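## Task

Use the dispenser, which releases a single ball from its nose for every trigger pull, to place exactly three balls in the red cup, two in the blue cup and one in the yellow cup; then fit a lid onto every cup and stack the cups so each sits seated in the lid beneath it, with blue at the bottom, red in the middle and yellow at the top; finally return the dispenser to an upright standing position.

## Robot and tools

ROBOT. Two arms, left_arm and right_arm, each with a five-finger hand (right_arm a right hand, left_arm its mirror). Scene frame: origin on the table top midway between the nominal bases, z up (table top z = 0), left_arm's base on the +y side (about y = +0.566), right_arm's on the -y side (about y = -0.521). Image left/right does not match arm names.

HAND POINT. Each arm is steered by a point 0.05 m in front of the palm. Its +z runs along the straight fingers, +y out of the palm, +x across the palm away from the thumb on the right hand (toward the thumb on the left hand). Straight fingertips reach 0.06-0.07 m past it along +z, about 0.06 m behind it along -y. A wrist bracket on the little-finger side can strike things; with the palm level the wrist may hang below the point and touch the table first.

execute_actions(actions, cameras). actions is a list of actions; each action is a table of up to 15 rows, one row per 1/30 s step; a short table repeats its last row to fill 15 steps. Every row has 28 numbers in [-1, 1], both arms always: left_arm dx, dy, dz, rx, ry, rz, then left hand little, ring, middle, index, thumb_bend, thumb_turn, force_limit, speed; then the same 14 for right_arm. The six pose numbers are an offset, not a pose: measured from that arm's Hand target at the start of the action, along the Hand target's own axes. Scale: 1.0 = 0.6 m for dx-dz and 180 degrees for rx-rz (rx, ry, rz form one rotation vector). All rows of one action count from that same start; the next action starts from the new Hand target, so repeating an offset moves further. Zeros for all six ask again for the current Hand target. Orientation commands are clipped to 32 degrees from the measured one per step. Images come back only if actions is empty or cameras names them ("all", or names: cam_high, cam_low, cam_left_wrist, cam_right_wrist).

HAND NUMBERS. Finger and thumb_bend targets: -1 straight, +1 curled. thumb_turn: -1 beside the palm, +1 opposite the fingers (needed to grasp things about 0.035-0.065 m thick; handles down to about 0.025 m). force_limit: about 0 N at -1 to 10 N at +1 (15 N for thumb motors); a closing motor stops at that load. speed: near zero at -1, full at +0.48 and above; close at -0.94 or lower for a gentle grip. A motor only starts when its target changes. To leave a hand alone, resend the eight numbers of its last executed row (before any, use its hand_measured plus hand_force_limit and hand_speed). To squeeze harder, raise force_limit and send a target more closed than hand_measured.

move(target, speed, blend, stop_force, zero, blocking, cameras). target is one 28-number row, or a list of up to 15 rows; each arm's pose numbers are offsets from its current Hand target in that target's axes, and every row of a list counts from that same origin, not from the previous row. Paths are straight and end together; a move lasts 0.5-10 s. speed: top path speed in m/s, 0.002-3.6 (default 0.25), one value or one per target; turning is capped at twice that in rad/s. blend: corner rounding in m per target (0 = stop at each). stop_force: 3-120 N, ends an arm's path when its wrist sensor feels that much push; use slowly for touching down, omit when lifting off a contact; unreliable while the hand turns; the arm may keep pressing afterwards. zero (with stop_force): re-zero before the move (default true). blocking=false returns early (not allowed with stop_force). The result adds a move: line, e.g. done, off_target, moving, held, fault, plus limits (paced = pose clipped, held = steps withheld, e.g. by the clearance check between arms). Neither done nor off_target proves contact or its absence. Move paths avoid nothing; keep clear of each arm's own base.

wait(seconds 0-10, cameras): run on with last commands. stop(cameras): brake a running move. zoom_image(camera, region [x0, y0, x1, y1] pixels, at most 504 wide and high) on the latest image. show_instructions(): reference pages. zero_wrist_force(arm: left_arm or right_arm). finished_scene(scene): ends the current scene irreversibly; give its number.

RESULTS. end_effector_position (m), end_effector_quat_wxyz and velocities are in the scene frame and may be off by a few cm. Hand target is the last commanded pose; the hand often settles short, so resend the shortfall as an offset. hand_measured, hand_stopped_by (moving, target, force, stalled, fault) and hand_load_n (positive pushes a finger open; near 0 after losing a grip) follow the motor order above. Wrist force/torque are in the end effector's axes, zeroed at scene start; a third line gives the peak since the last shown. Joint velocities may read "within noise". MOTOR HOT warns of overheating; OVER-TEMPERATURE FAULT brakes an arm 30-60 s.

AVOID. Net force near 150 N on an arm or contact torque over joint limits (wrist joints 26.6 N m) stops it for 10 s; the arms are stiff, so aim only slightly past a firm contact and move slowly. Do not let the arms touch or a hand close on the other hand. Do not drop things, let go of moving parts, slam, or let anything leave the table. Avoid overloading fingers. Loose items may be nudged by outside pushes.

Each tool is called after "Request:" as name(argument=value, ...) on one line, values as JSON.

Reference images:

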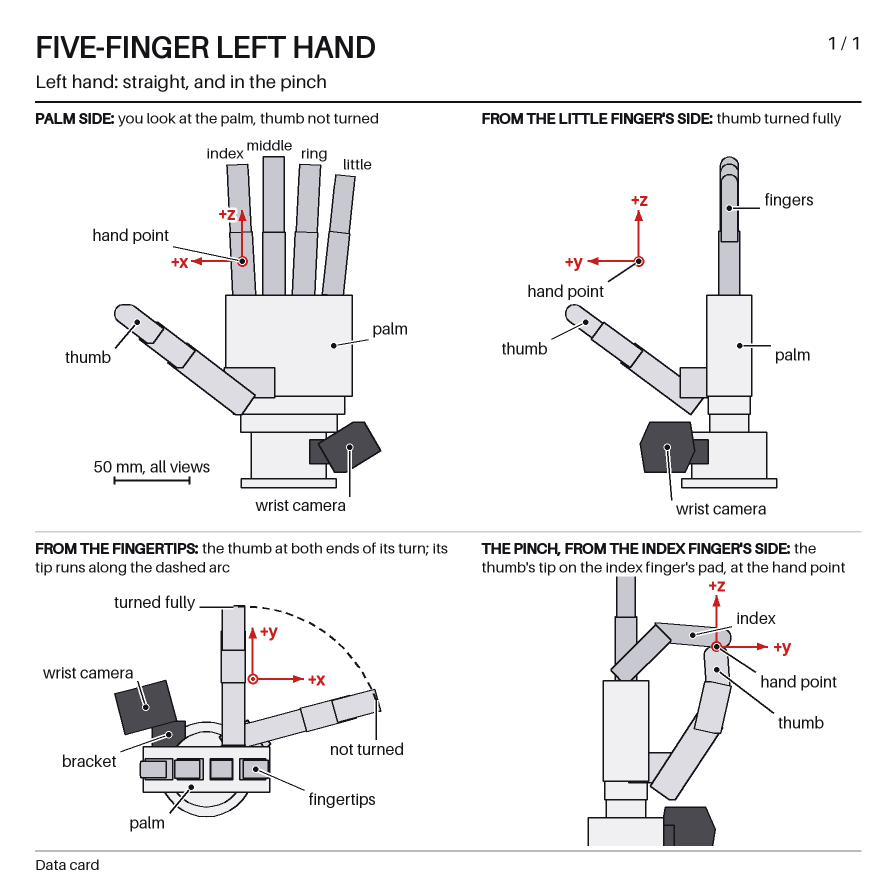

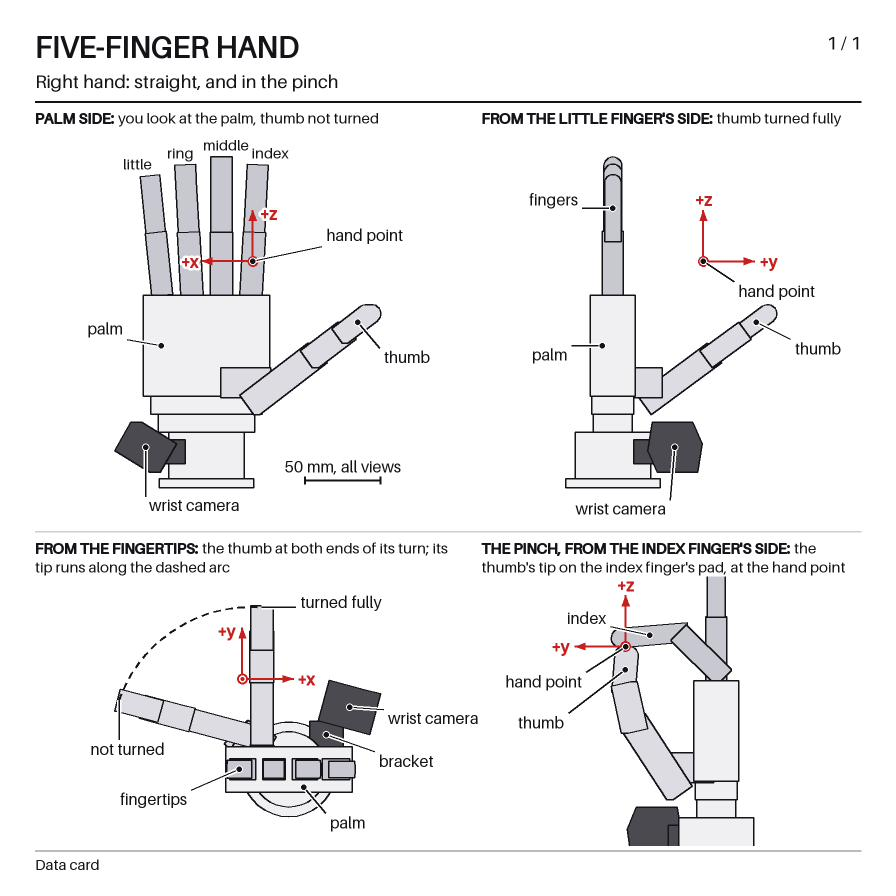

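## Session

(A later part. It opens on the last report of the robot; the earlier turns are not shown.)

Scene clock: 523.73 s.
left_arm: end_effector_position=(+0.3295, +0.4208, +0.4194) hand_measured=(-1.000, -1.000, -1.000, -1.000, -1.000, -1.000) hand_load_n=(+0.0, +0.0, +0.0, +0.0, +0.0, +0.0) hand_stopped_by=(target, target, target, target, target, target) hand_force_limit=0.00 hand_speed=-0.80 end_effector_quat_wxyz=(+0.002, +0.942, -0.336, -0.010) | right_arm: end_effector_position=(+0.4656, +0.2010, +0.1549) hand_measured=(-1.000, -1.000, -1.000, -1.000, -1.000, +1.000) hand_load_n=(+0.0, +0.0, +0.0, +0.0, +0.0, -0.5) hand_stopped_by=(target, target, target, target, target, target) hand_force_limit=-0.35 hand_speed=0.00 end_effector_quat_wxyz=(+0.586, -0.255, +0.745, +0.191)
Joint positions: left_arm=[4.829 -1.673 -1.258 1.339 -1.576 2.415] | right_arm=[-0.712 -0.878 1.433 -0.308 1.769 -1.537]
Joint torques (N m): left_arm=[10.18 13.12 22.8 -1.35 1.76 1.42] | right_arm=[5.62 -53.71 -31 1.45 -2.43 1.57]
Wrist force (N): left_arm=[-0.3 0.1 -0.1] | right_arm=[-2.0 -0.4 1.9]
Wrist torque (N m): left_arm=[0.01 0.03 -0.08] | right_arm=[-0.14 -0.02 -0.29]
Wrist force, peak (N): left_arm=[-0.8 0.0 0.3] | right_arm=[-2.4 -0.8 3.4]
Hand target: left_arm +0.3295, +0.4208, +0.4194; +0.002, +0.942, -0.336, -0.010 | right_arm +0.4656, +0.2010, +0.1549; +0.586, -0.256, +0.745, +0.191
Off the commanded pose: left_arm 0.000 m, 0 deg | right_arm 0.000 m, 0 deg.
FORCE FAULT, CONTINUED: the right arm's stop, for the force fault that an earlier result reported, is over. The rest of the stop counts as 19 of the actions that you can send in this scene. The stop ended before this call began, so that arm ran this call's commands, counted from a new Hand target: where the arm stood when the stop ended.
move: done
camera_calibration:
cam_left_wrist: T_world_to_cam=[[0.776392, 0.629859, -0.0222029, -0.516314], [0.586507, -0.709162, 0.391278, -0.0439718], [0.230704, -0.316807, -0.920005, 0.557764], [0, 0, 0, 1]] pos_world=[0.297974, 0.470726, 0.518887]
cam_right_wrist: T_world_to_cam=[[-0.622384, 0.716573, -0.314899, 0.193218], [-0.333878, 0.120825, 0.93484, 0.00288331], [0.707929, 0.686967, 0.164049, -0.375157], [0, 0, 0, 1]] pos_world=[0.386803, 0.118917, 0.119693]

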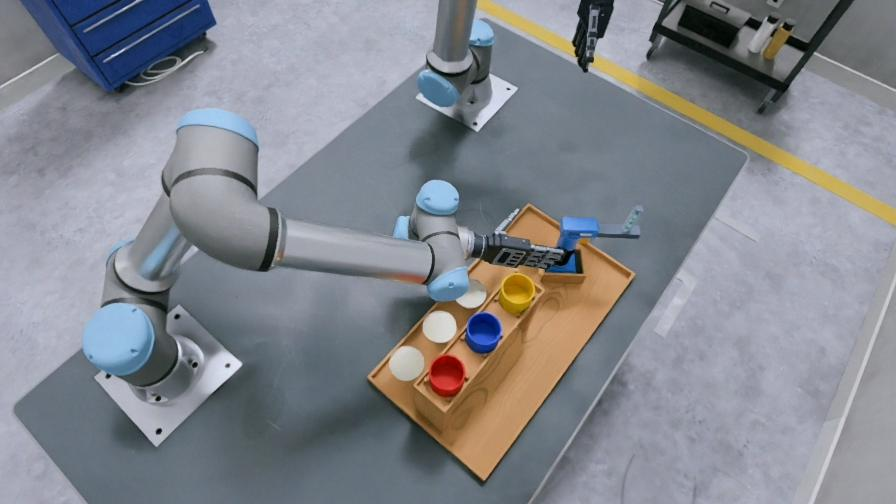

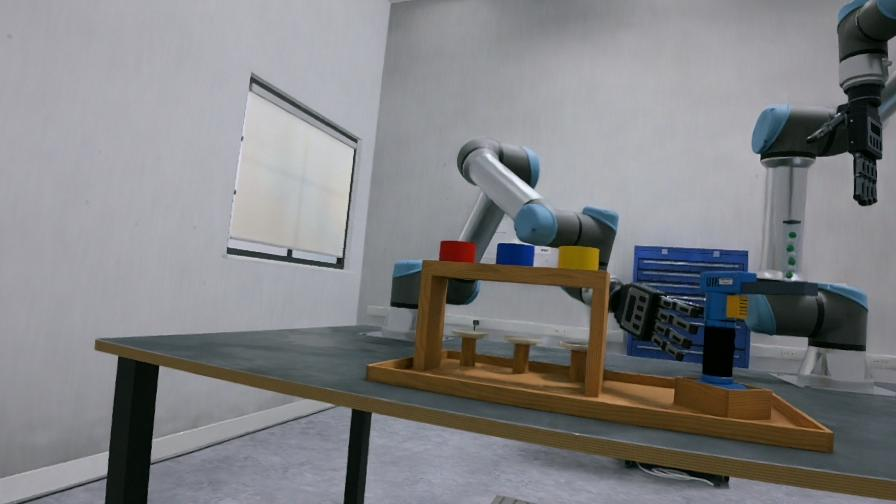

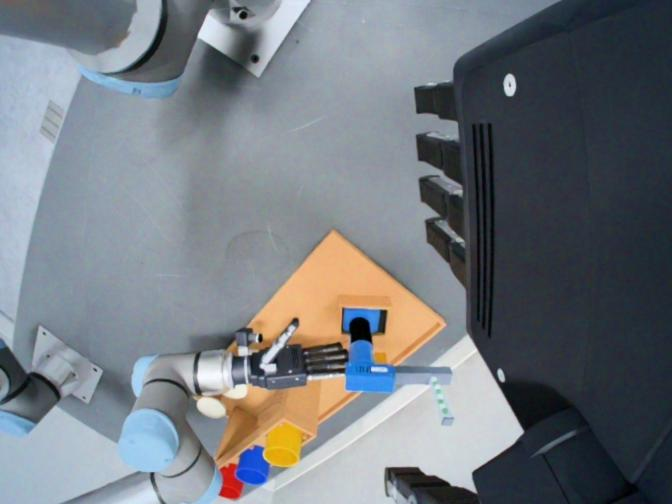

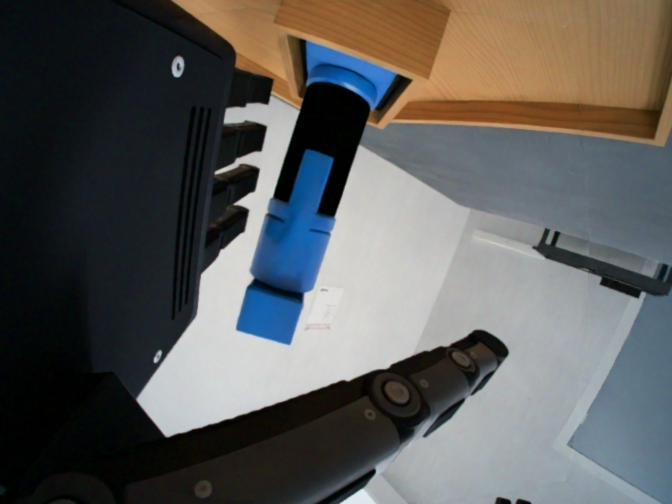

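Request:
move(target=[[0,0,0,0,0,0,-1,-1,-1,-1,-1,-1,0,-0.8,-0.00485,0,-0.0012,0,0.0222,0,-1,-1,-1,-1,-1,1,-0.35,0.0],[0,0,0,0,0,0,-1,-1,-1,-1,-1,-1,0,-0.8,-0.02905,0,0.0958,0,0.0222,0,-1,-1,-1,-1,-1,1,-0.35,0.0]], speed=0.1, cameras=["all"])

Request:
zoom_image(camera="cam_high", region=[420, 180, 660, 340])

Request:
zoom_image(camera="cam_low", region=[480, 210, 780, 410])

Scene clock: 610.23 s.
left_arm: end_effector_position=(+0.3295, +0.4208, +0.4194) hand_measured=(-1.000, -1.000, -1.000, -1.000, -1.000, -1.000) hand_load_n=(+0.0, +0.0, +0.0, +0.5, -0.5, +0.0) hand_stopped_by=(target, target, target, target, target, target) hand_force_limit=0.00 hand_speed=-0.80 end_effector_quat_wxyz=(+0.002, +0.942, -0.336, -0.010) | right_arm: end_effector_position=(+0.5133, +0.2372, +0.1580) hand_measured=(-1.000, -1.000, -1.000, -1.000, -1.000, +1.000) hand_load_n=(-0.5, +0.0, +0.0, +0.0, +0.0, +0.0) hand_stopped_by=(target, target, target, target, target, target) hand_force_limit=-0.35 hand_speed=0.00 end_effector_quat_wxyz=(+0.560, -0.262, +0.765, +0.182) end_effector_velocity=(+0.000, +0.001, +0.001) end_effector_angular_velocity=(+0.001, +0.000, +0.001)
Joint positions: left_arm=[4.829 -1.673 -1.258 1.339 -1.576 2.415] | right_arm=[-0.731 -0.756 1.156 -0.083 1.748 -1.529]
Joint velocities: left_arm=[within noise] | right_arm=[0 0.002 -0.005 0.002 0 0]
Joint torques (N m): left_arm=[9.75 12.91 22.46 -1.6 1.64 1.42] | right_arm=[-6.27 -44.38 -33.68 1.36 -2.38 -1.07]
Wrist force (N): left_arm=[-0.3 -0.1 0.1] | right_arm=[-2.4 -0.4 1.9]
Wrist torque (N m): left_arm=[-0.04 0.05 -0.08] | right_arm=[-0.18 -0.01 -0.13]
Wrist force, peak (N): left_arm=[-0.8 0.3 0.1] | right_arm=[-2.8 -0.7 2.0]
Hand target: left_arm +0.3295, +0.4208, +0.4194; +0.002, +0.942, -0.336, -0.010 | right_arm +0.5134, +0.2372, +0.1580; +0.560, -0.262, +0.765, +0.182
Off the commanded pose: left_arm 0.000 m, 0 deg | right_arm 0.000 m, 0 deg.
move: done
camera_calibration:
cam_left_wrist: T_world_to_cam=[[0.776392, 0.629859, -0.0222029, -0.516314], [0.586507, -0.709162, 0.391278, -0.0439718], [0.230704, -0.316807, -0.920005, 0.557764], [0, 0, 0, 1]] pos_world=[0.297974, 0.470726, 0.518887]
cam_right_wrist: T_world_to_cam=[[-0.639073, 0.703996, -0.309801, 0.208668], [-0.281296, 0.160954, 0.946027, -0.0267422], [0.715862, 0.691725, 0.0951699, -0.428632], [0, 0, 0, 1]] pos_world=[0.432673, 0.153899, 0.130737]

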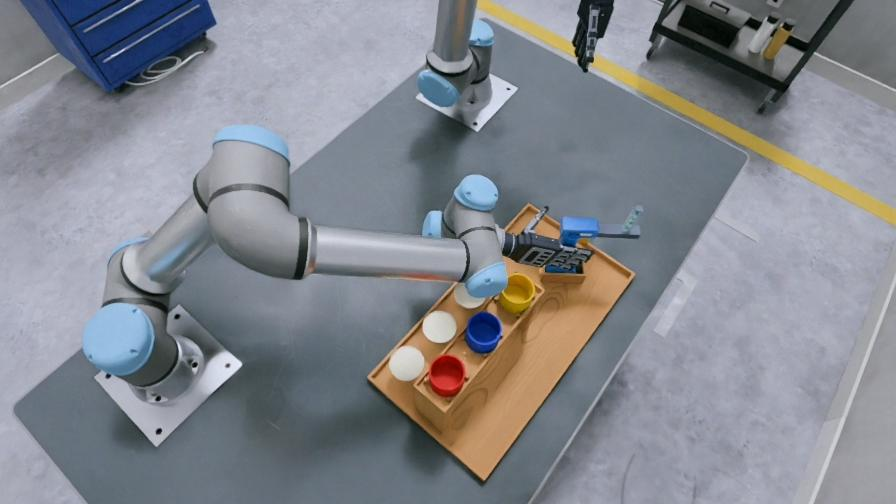

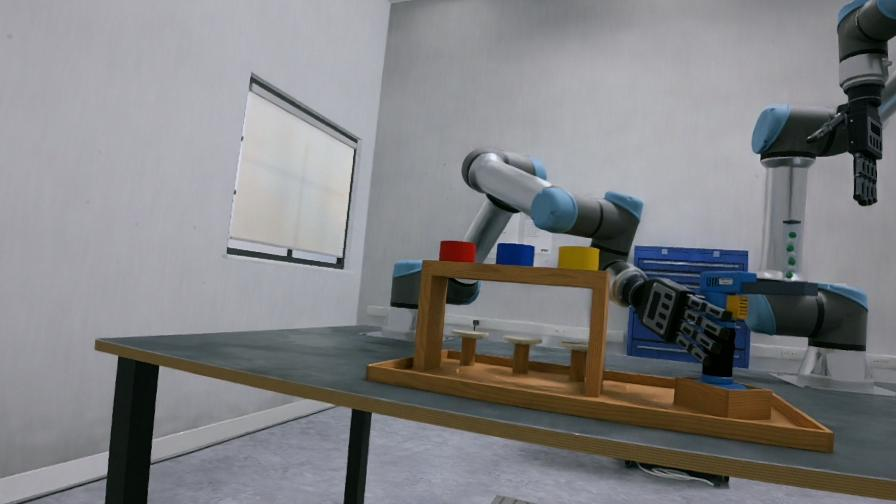

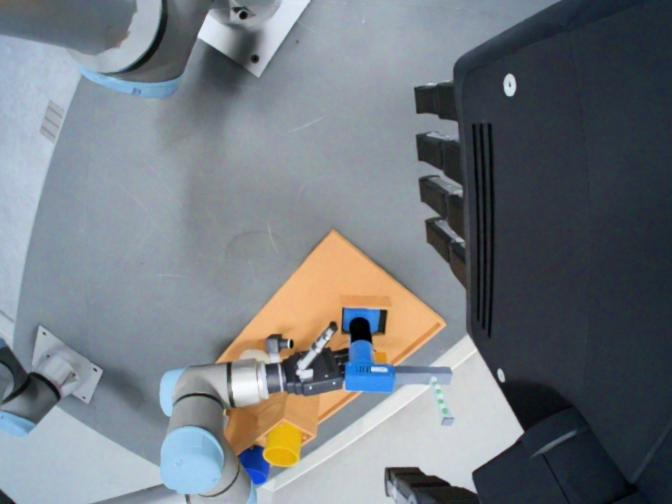

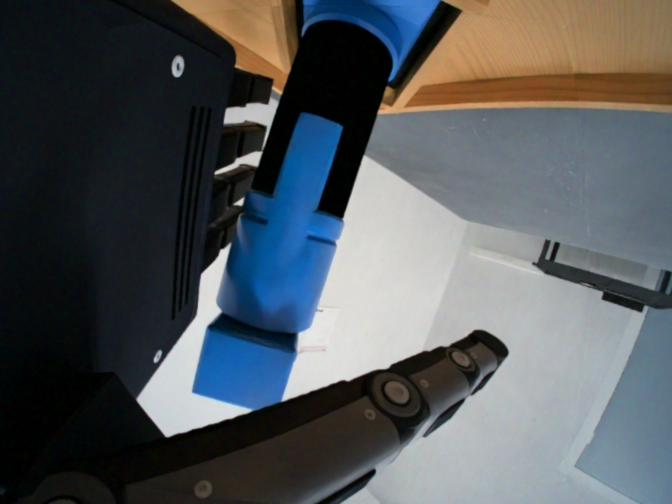

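Scaled by 2.100 from the camera's 896x504 image, which has a finer 1280x720 frame.

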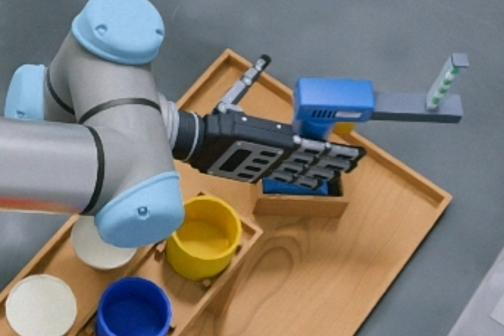

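Scaled by 1.680 from the camera's 896x504 image, which has a finer 1280x720 frame.

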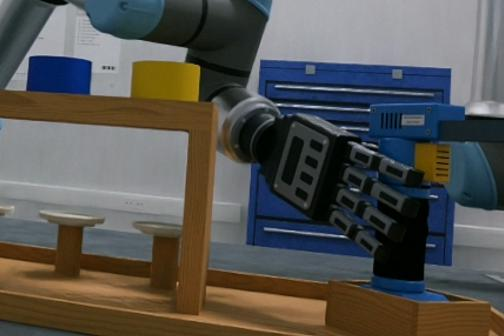

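Request:
move(target=[0,0,0,0,0,0,-1,-1,-1,-1,-1,-1,0,-0.8,0.0079,0,0.0026,0,-0.0111,0,-1,-1,-1,-1,-1,1,-0.35,0.0], speed=0.1)

Request:
move(target=[0,0,0,0,0,0,-1,-1,-1,-1,-1,-1,0,-0.8,-0.0124,0,0.0433,0,0,0,-1,-1,-1,-1,-1,1,-0.35,0.0], speed=0.03, stop_force=6, cameras=["all"])

Request:
zoom_image(camera="cam_high", region=[480, 180, 660, 300])

Request:
zoom_image(camera="cam_left_wrist", region=[200, 270, 470, 470])

Scene clock: 668.37 s.
left_arm: end_effector_position=(+0.3295, +0.4208, +0.4194) hand_measured=(-1.000, -1.000, -1.000, -1.000, -1.000, -1.000) hand_load_n=(+0.0, +0.0, +0.0, +0.0, +0.0, +0.0) hand_stopped_by=(target, target, target, target, target, target) hand_force_limit=0.00 hand_speed=-0.80 end_effector_quat_wxyz=(+0.002, +0.942, -0.336, -0.010) | right_arm: end_effector_position=(+0.5135, +0.2372, +0.1531) hand_measured=(-1.000, -1.000, -1.000, -1.000, -1.000, +1.000) hand_load_n=(+0.0, +0.0, +0.0, +0.0, +0.0, -0.5) hand_stopped_by=(target, target, target, target, target, target) hand_force_limit=-0.35 hand_speed=0.00 end_effector_quat_wxyz=(+0.573, -0.259, +0.755, +0.186)
Joint positions: left_arm=[4.829 -1.673 -1.258 1.339 -1.576 2.415] | right_arm=[-0.731 -0.754 1.188 -0.151 1.749 -1.536]
Joint torques (N m): left_arm=[10.47 13.31 22.85 -1.85 1.63 1.19] | right_arm=[5.82 -45 -11.96 -3.04 2.38 -0.93]
Wrist force (N): left_arm=[-0.3 -0.1 0.1] | right_arm=[-2.5 -0.3 1.9]
Wrist torque (N m): left_arm=[-0.03 0.05 -0.08] | right_arm=[-0.16 0.01 -0.16]
Wrist force, peak (N): left_arm=[-0.7 0.2 -0.1] | right_arm=[-2.7 -0.5 2.0]
Hand target: left_arm +0.3295, +0.4208, +0.4194; +0.002, +0.942, -0.336, -0.010 | right_arm +0.5135, +0.2372, +0.1530; +0.573, -0.259, +0.755, +0.186
Off the commanded pose: left_arm 0.000 m, 0 deg | right_arm 0.000 m, 0 deg.
move: done

Scene clock: 670.37 s.
left_arm: end_effector_position=(+0.3295, +0.4208, +0.4194) hand_measured=(-1.000, -1.000, -1.000, -1.000, -1.000, -1.000) hand_load_n=(+0.0, +0.0, +0.0, +0.0, +0.0, +0.0) hand_stopped_by=(target, target, target, target, target, target) hand_force_limit=0.00 hand_speed=-0.80 end_effector_quat_wxyz=(+0.002, +0.942, -0.336, -0.010) | right_arm: end_effector_position=(+0.5350, +0.2535, +0.1531) hand_measured=(-1.000, -1.000, -1.000, -1.000, -1.000, +1.000) hand_load_n=(+0.0, +0.0, +0.0, +0.0, +0.0, +0.0) hand_stopped_by=(target, target, target, target, target, target) hand_force_limit=-0.35 hand_speed=0.00 end_effector_quat_wxyz=(+0.573, -0.259, +0.755, +0.186)
Joint positions: left_arm=[4.829 -1.673 -1.258 1.339 -1.576 2.415] | right_arm=[-0.739 -0.693 1.072 -0.098 1.742 -1.538]
Joint torques (N m): left_arm=[10.49 13.57 22.19 -2 1.57 1.06] | right_arm=[-6.18 -47.26 -32.79 1.43 -2.69 -1.09]
Wrist force (N): left_arm=[-0.3 0.0 0.0] | right_arm=[-2.3 -1.6 1.7]
Wrist torque (N m): left_arm=[-0.01 0.05 -0.09] | right_arm=[-0.23 -0.01 -0.11]
Wrist force, peak (N): left_arm=[-0.6 0.0 0.2] | right_arm=[-2.4 -0.6 2.4]
Hand target: left_arm +0.3295, +0.4208, +0.4194; +0.002, +0.942, -0.336, -0.010 | right_arm +0.5350, +0.2535, +0.1531; +0.573, -0.259, +0.755, +0.186
Off the commanded pose: left_arm 0.000 m, 0 deg | right_arm 0.000 m, 0 deg.
move: done
camera_calibration:
cam_left_wrist: T_world_to_cam=[[0.776392, 0.629859, -0.0222029, -0.516314], [0.586507, -0.709162, 0.391278, -0.0439718], [0.230704, -0.316807, -0.920005, 0.557764], [0, 0, 0, 1]] pos_world=[0.297974, 0.470726, 0.518887]
cam_right_wrist: T_world_to_cam=[[-0.6308, 0.710241, -0.312487, 0.203883], [-0.307513, 0.14092, 0.941051, 0.00127105], [0.712409, 0.689709, 0.129516, -0.457863], [0, 0, 0, 1]] pos_world=[0.455186, 0.170807, 0.121815]

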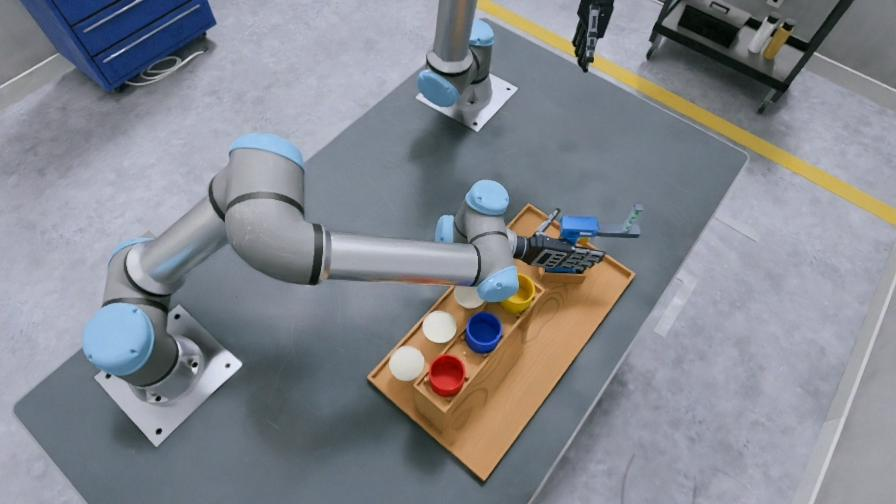

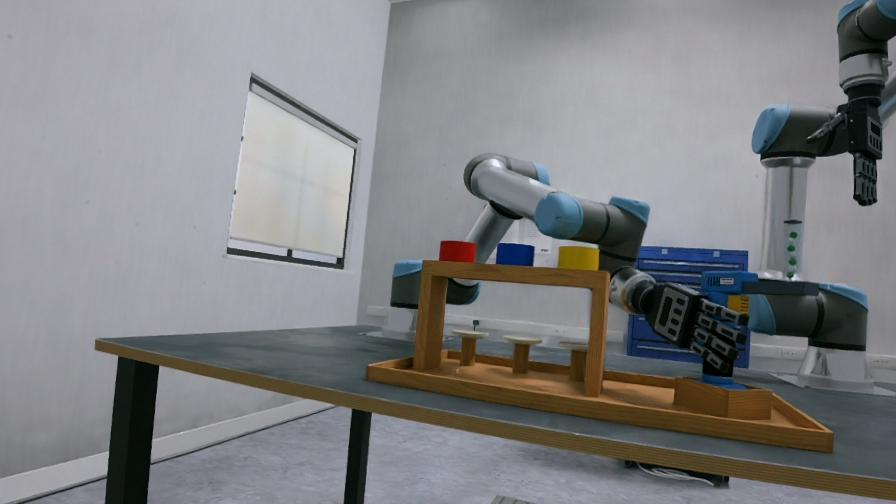

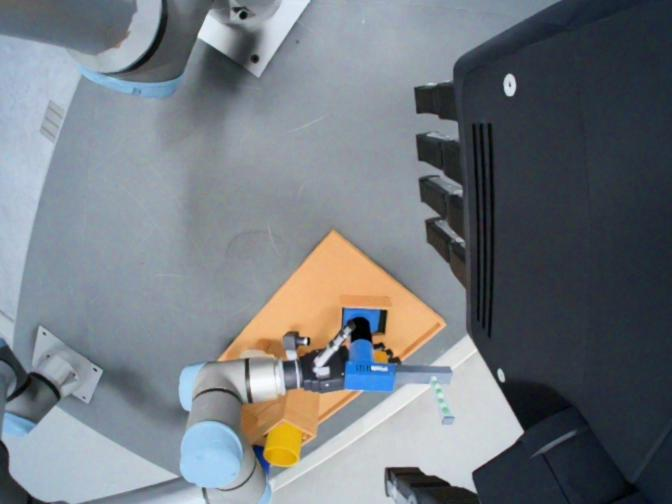

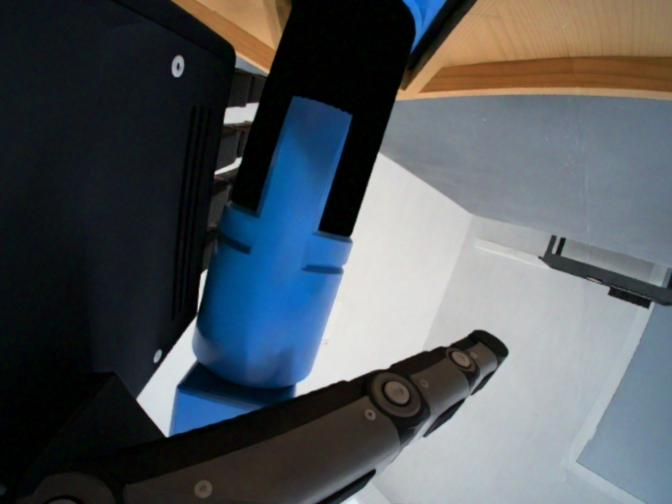

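Scaled by 2.800 from the camera's 896x504 image, which has a finer 1280x720 frame.

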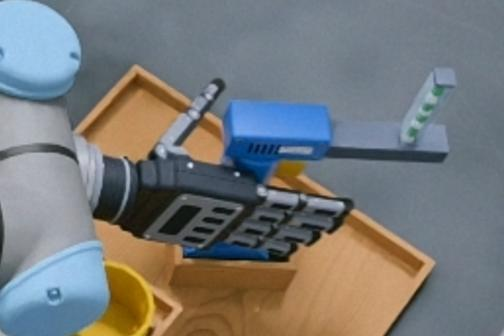

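Scaled by 1.867 from the camera's 672x504 image, which has a finer 960x720 frame.

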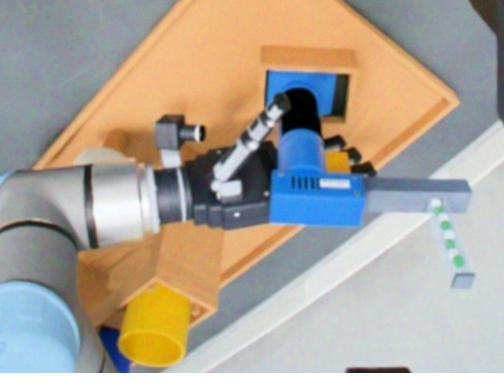

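Request:
move(target=[0,0,0,0,0,0,-1,-1,-1,-1,-1,-1,0,-0.8,0,0,0,0,0,0,1,1,1,-0.6,0.6,1,-0.35,-0.88], cameras=["all"])

Request:
zoom_image(camera="cam_low", region=[640, 250, 790, 400])

Request:
zoom_image(camera="cam_left_wrist", region=[260, 290, 470, 440])

Scene clock: 686.97 s.
left_arm: end_effector_position=(+0.3295, +0.4208, +0.4194) hand_measured=(-1.000, -1.000, -1.000, -1.000, -1.000, -1.000) hand_load_n=(+0.0, +0.0, +0.0, +0.0, +0.0, +0.0) hand_stopped_by=(target, target, target, target, target, target) hand_force_limit=0.00 hand_speed=-0.80 end_effector_quat_wxyz=(+0.002, +0.942, -0.336, -0.010) | right_arm: end_effector_position=(+0.5350, +0.2535, +0.1531) hand_measured=(-0.444, -0.266, +0.248, -0.600, -0.278, +1.000) hand_load_n=(+0.0, +0.0, +3.5, +0.0, +4.5, +0.0) hand_stopped_by=(force, force, force, target, force, target) hand_force_limit=-0.35 hand_speed=-0.88 end_effector_quat_wxyz=(+0.573, -0.259, +0.755, +0.186)
Joint positions: left_arm=[4.829 -1.673 -1.258 1.339 -1.576 2.415] | right_arm=[-0.739 -0.693 1.072 -0.098 1.742 -1.538]
Joint torques (N m): left_arm=[10.76 13.16 22.76 -2.39 1.48 1] | right_arm=[-4.87 -54.87 -10.59 0.74 0.4 1.23]
Wrist force (N): left_arm=[-0.3 0.1 0.1] | right_arm=[-4.5 0.3 6.9]
Wrist torque (N m): left_arm=[0.01 0.05 -0.09] | right_arm=[-0.22 -0.17 -0.11]
Wrist force, peak (N): left_arm=[-0.8 0.1 0.1] | right_arm=[-7.0 -7.2 5.3]
Hand target: left_arm +0.3295, +0.4208, +0.4194; +0.002, +0.942, -0.336, -0.010 | right_arm +0.5350, +0.2535, +0.1531; +0.573, -0.259, +0.755, +0.186
Off the commanded pose: left_arm 0.000 m, 0 deg | right_arm 0.000 m, 0 deg.
move: done
camera_calibration:
cam_left_wrist: T_world_to_cam=[[0.776392, 0.629859, -0.0222029, -0.516314], [0.586507, -0.709162, 0.391278, -0.0439718], [0.230704, -0.316807, -0.920005, 0.557764], [0, 0, 0, 1]] pos_world=[0.297974, 0.470726, 0.518887]
cam_right_wrist: T_world_to_cam=[[-0.6308, 0.710241, -0.312487, 0.203883], [-0.307513, 0.14092, 0.941051, 0.00127105], [0.712409, 0.689709, 0.129516, -0.457863], [0, 0, 0, 1]] pos_world=[0.455186, 0.170807, 0.121815]

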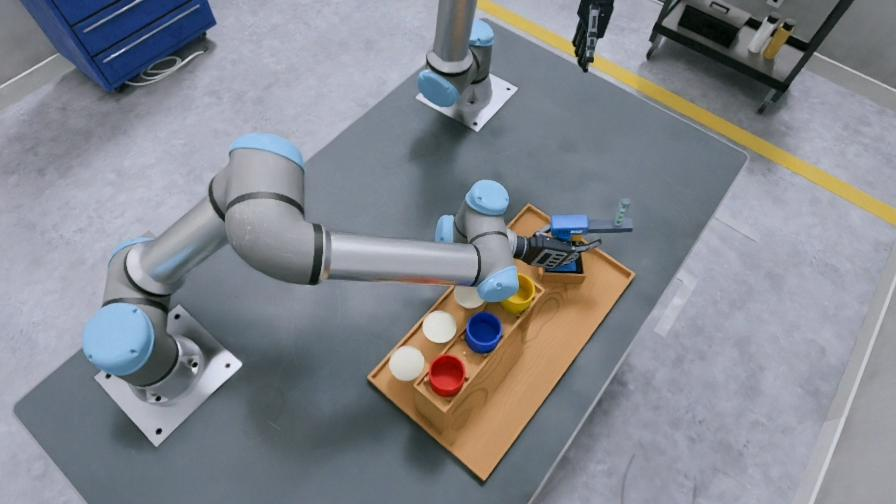

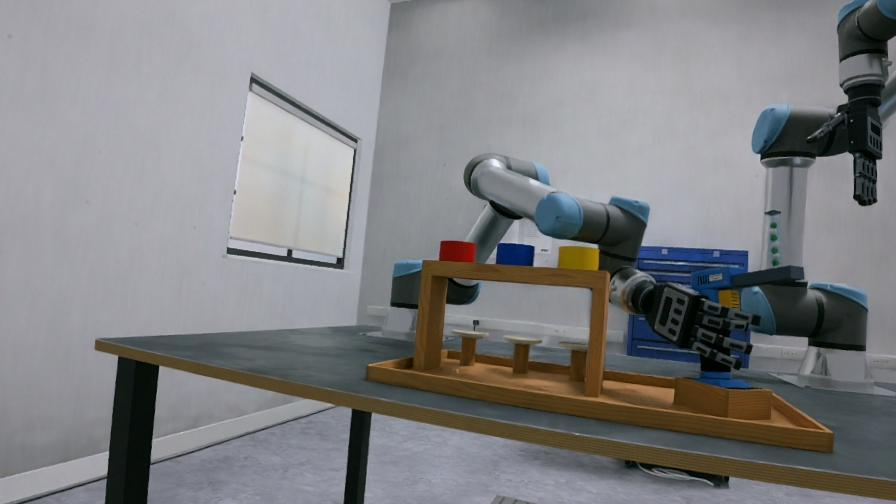

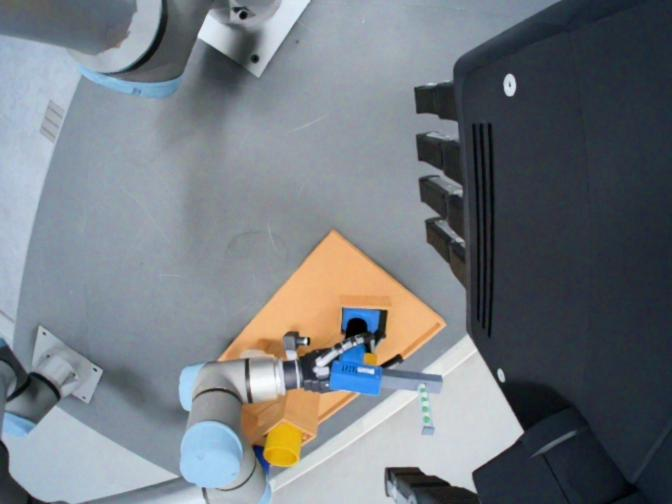

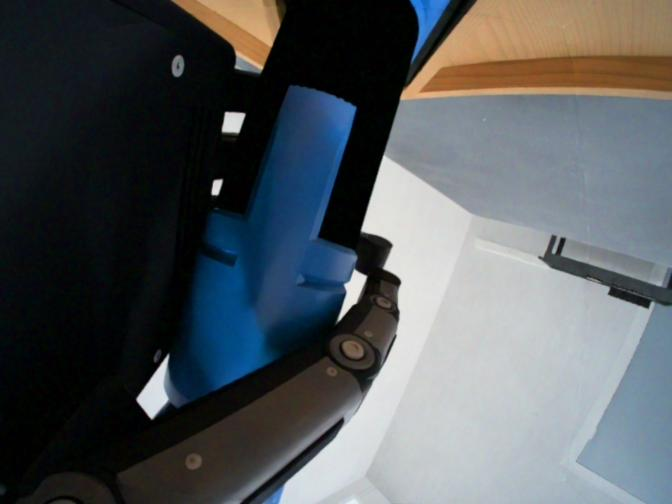

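Scaled by 3.360 from the camera's 896x504 image, which has a finer 1280x720 frame.

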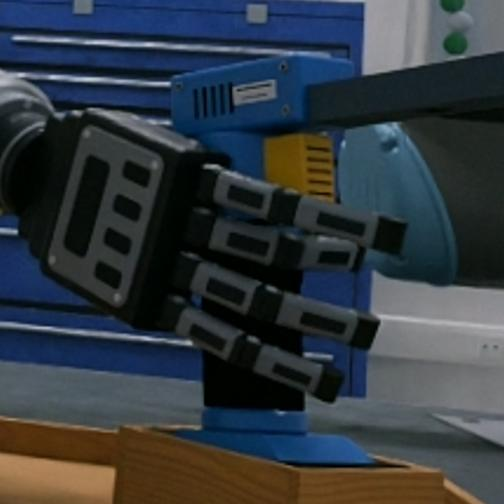

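Scaled by 2.400 from the camera's 672x504 image, which has a finer 960x720 frame.

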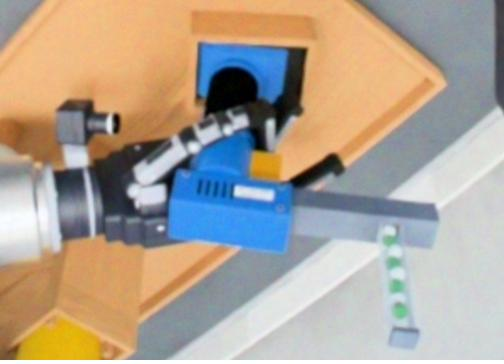

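Request:
move(target=[0,0,0,0,0,0,-1,-1,-1,-1,-1,-1,0,-0.8,0,0,0,0,0,0,-1,-1,-1,-1,-1,1,-0.35,-0.7], cameras=["all"])

Request:
zoom_image(camera="cam_low", region=[640, 250, 790, 400])

Request:
zoom_image(camera="cam_left_wrist", region=[260, 290, 470, 440])

Scene clock: 725.40 s.
left_arm: end_effector_position=(+0.3295, +0.4208, +0.4194) hand_measured=(-1.000, -1.000, -1.000, -1.000, -1.000, -1.000) hand_load_n=(+0.0, +0.0, +0.0, +0.0, +0.0, +0.0) hand_stopped_by=(target, target, target, target, target, target) hand_force_limit=0.00 hand_speed=-0.80 end_effector_quat_wxyz=(+0.002, +0.942, -0.336, -0.010) | right_arm: end_effector_position=(+0.5350, +0.2535, +0.1531) hand_measured=(-1.000, -1.000, -1.000, -1.000, -1.000, +1.000) hand_load_n=(+0.0, +0.0, +0.0, +0.0, +0.0, -0.5) hand_stopped_by=(target, target, target, target, target, target) hand_force_limit=-0.35 hand_speed=-0.70 end_effector_quat_wxyz=(+0.573, -0.259, +0.755, +0.186)
Joint positions: left_arm=[4.829 -1.673 -1.258 1.339 -1.576 2.415] | right_arm=[-0.739 -0.693 1.072 -0.098 1.742 -1.538]
Joint torques (N m): left_arm=[10.17 13.23 21.99 -2.57 1.48 0.8] | right_arm=[-5.63 -56.48 -23.44 -0.19 1.45 1.11]
Wrist force (N): left_arm=[-0.2 -0.1 0.2] | right_arm=[-2.7 -1.7 2.3]
Wrist torque (N m): left_arm=[-0.02 0.04 -0.08] | right_arm=[-0.27 0.01 -0.14]
Wrist force, peak (N): left_arm=[-0.7 -0.3 0.2] | right_arm=[-4.5 0.3 7.5]
Hand target: left_arm +0.3295, +0.4208, +0.4194; +0.002, +0.942, -0.336, -0.010 | right_arm +0.5350, +0.2535, +0.1531; +0.573, -0.259, +0.755, +0.186
Off the commanded pose: left_arm 0.000 m, 0 deg | right_arm 0.000 m, 0 deg.
move: done
camera_calibration:
cam_left_wrist: T_world_to_cam=[[0.776392, 0.629859, -0.0222029, -0.516314], [0.586507, -0.709162, 0.391278, -0.0439718], [0.230704, -0.316807, -0.920005, 0.557764], [0, 0, 0, 1]] pos_world=[0.297974, 0.470726, 0.518887]
cam_right_wrist: T_world_to_cam=[[-0.6308, 0.710241, -0.312487, 0.203883], [-0.307513, 0.14092, 0.941051, 0.00127105], [0.712409, 0.689709, 0.129516, -0.457863], [0, 0, 0, 1]] pos_world=[0.455186, 0.170807, 0.121815]

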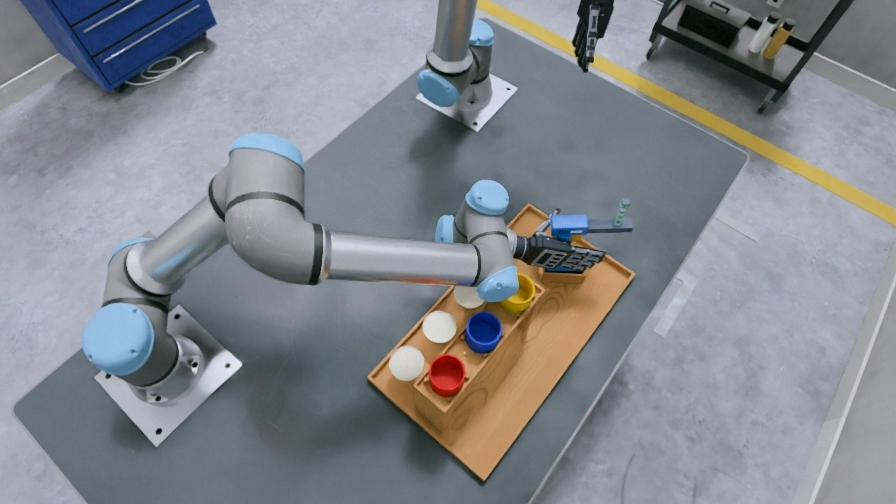

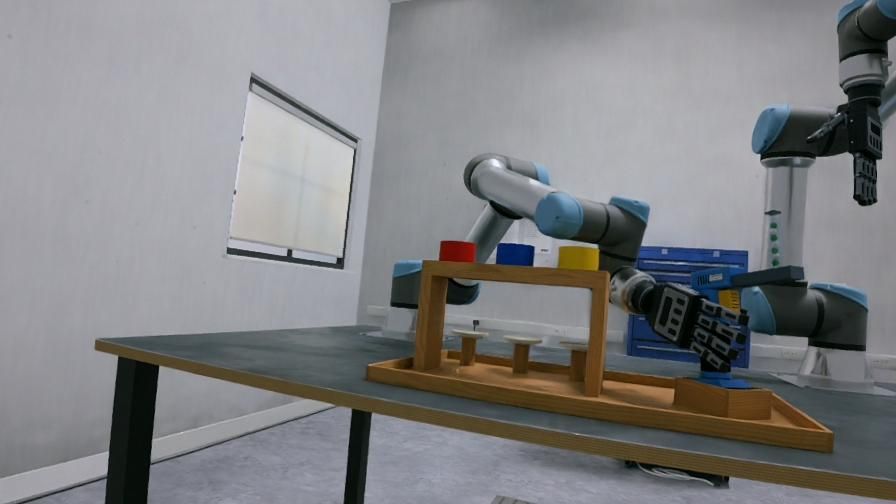

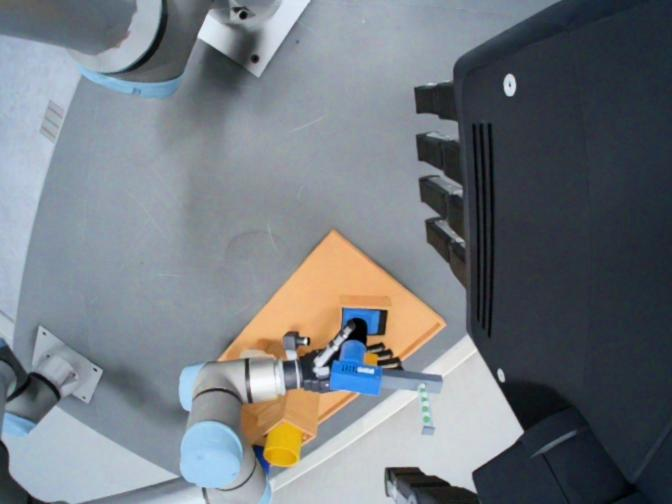

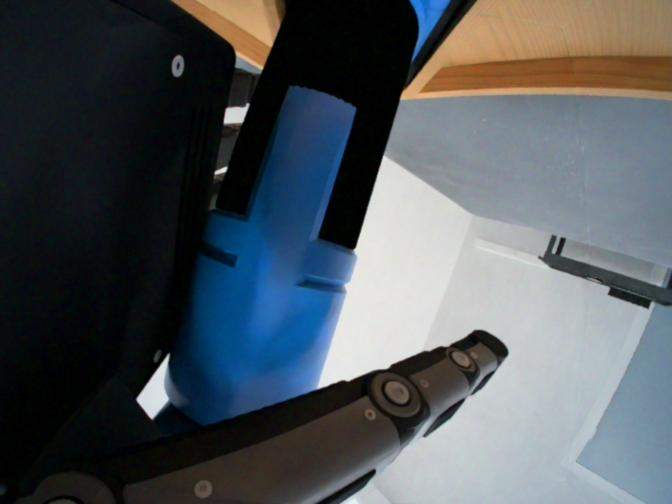

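Scaled by 3.360 from the camera's 896x504 image, which has a finer 1280x720 frame.

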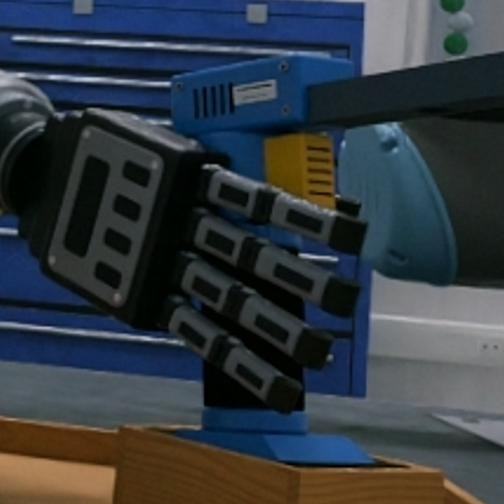

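Scaled by 2.400 from the camera's 672x504 image, which has a finer 960x720 frame.

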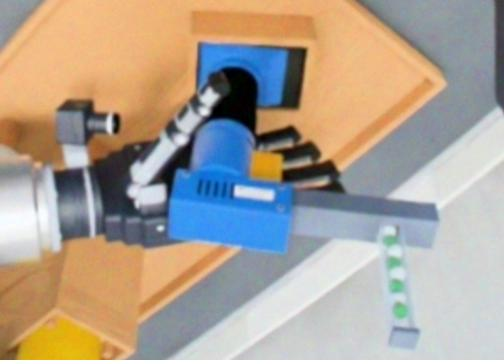

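Request:
zoom_image(camera="cam_high", region=[510, 190, 650, 290])

Request:
zoom_image(camera="cam_left_wrist", region=[300, 280, 460, 440])

Request:
zoom_image(camera="cam_low", region=[660, 200, 840, 400])

Scaled by 3.600 from the camera's 896x504 image, which has a finer 1280x720 frame.

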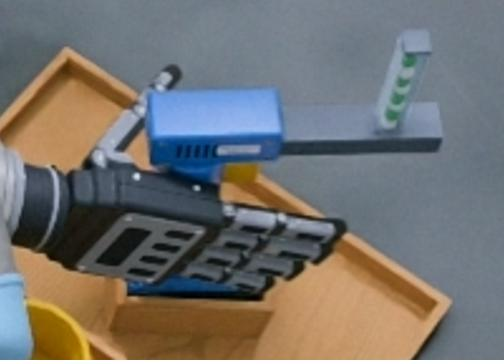

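Scaled by 3.150 from the camera's 672x504 image, which has a finer 960x720 frame.

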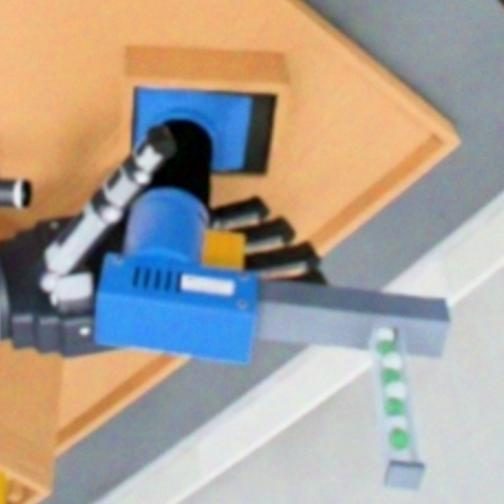

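Scaled by 2.520 from the camera's 896x504 image, which has a finer 1280x720 frame.

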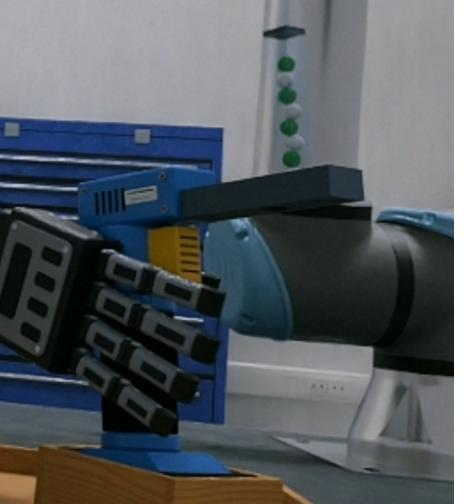

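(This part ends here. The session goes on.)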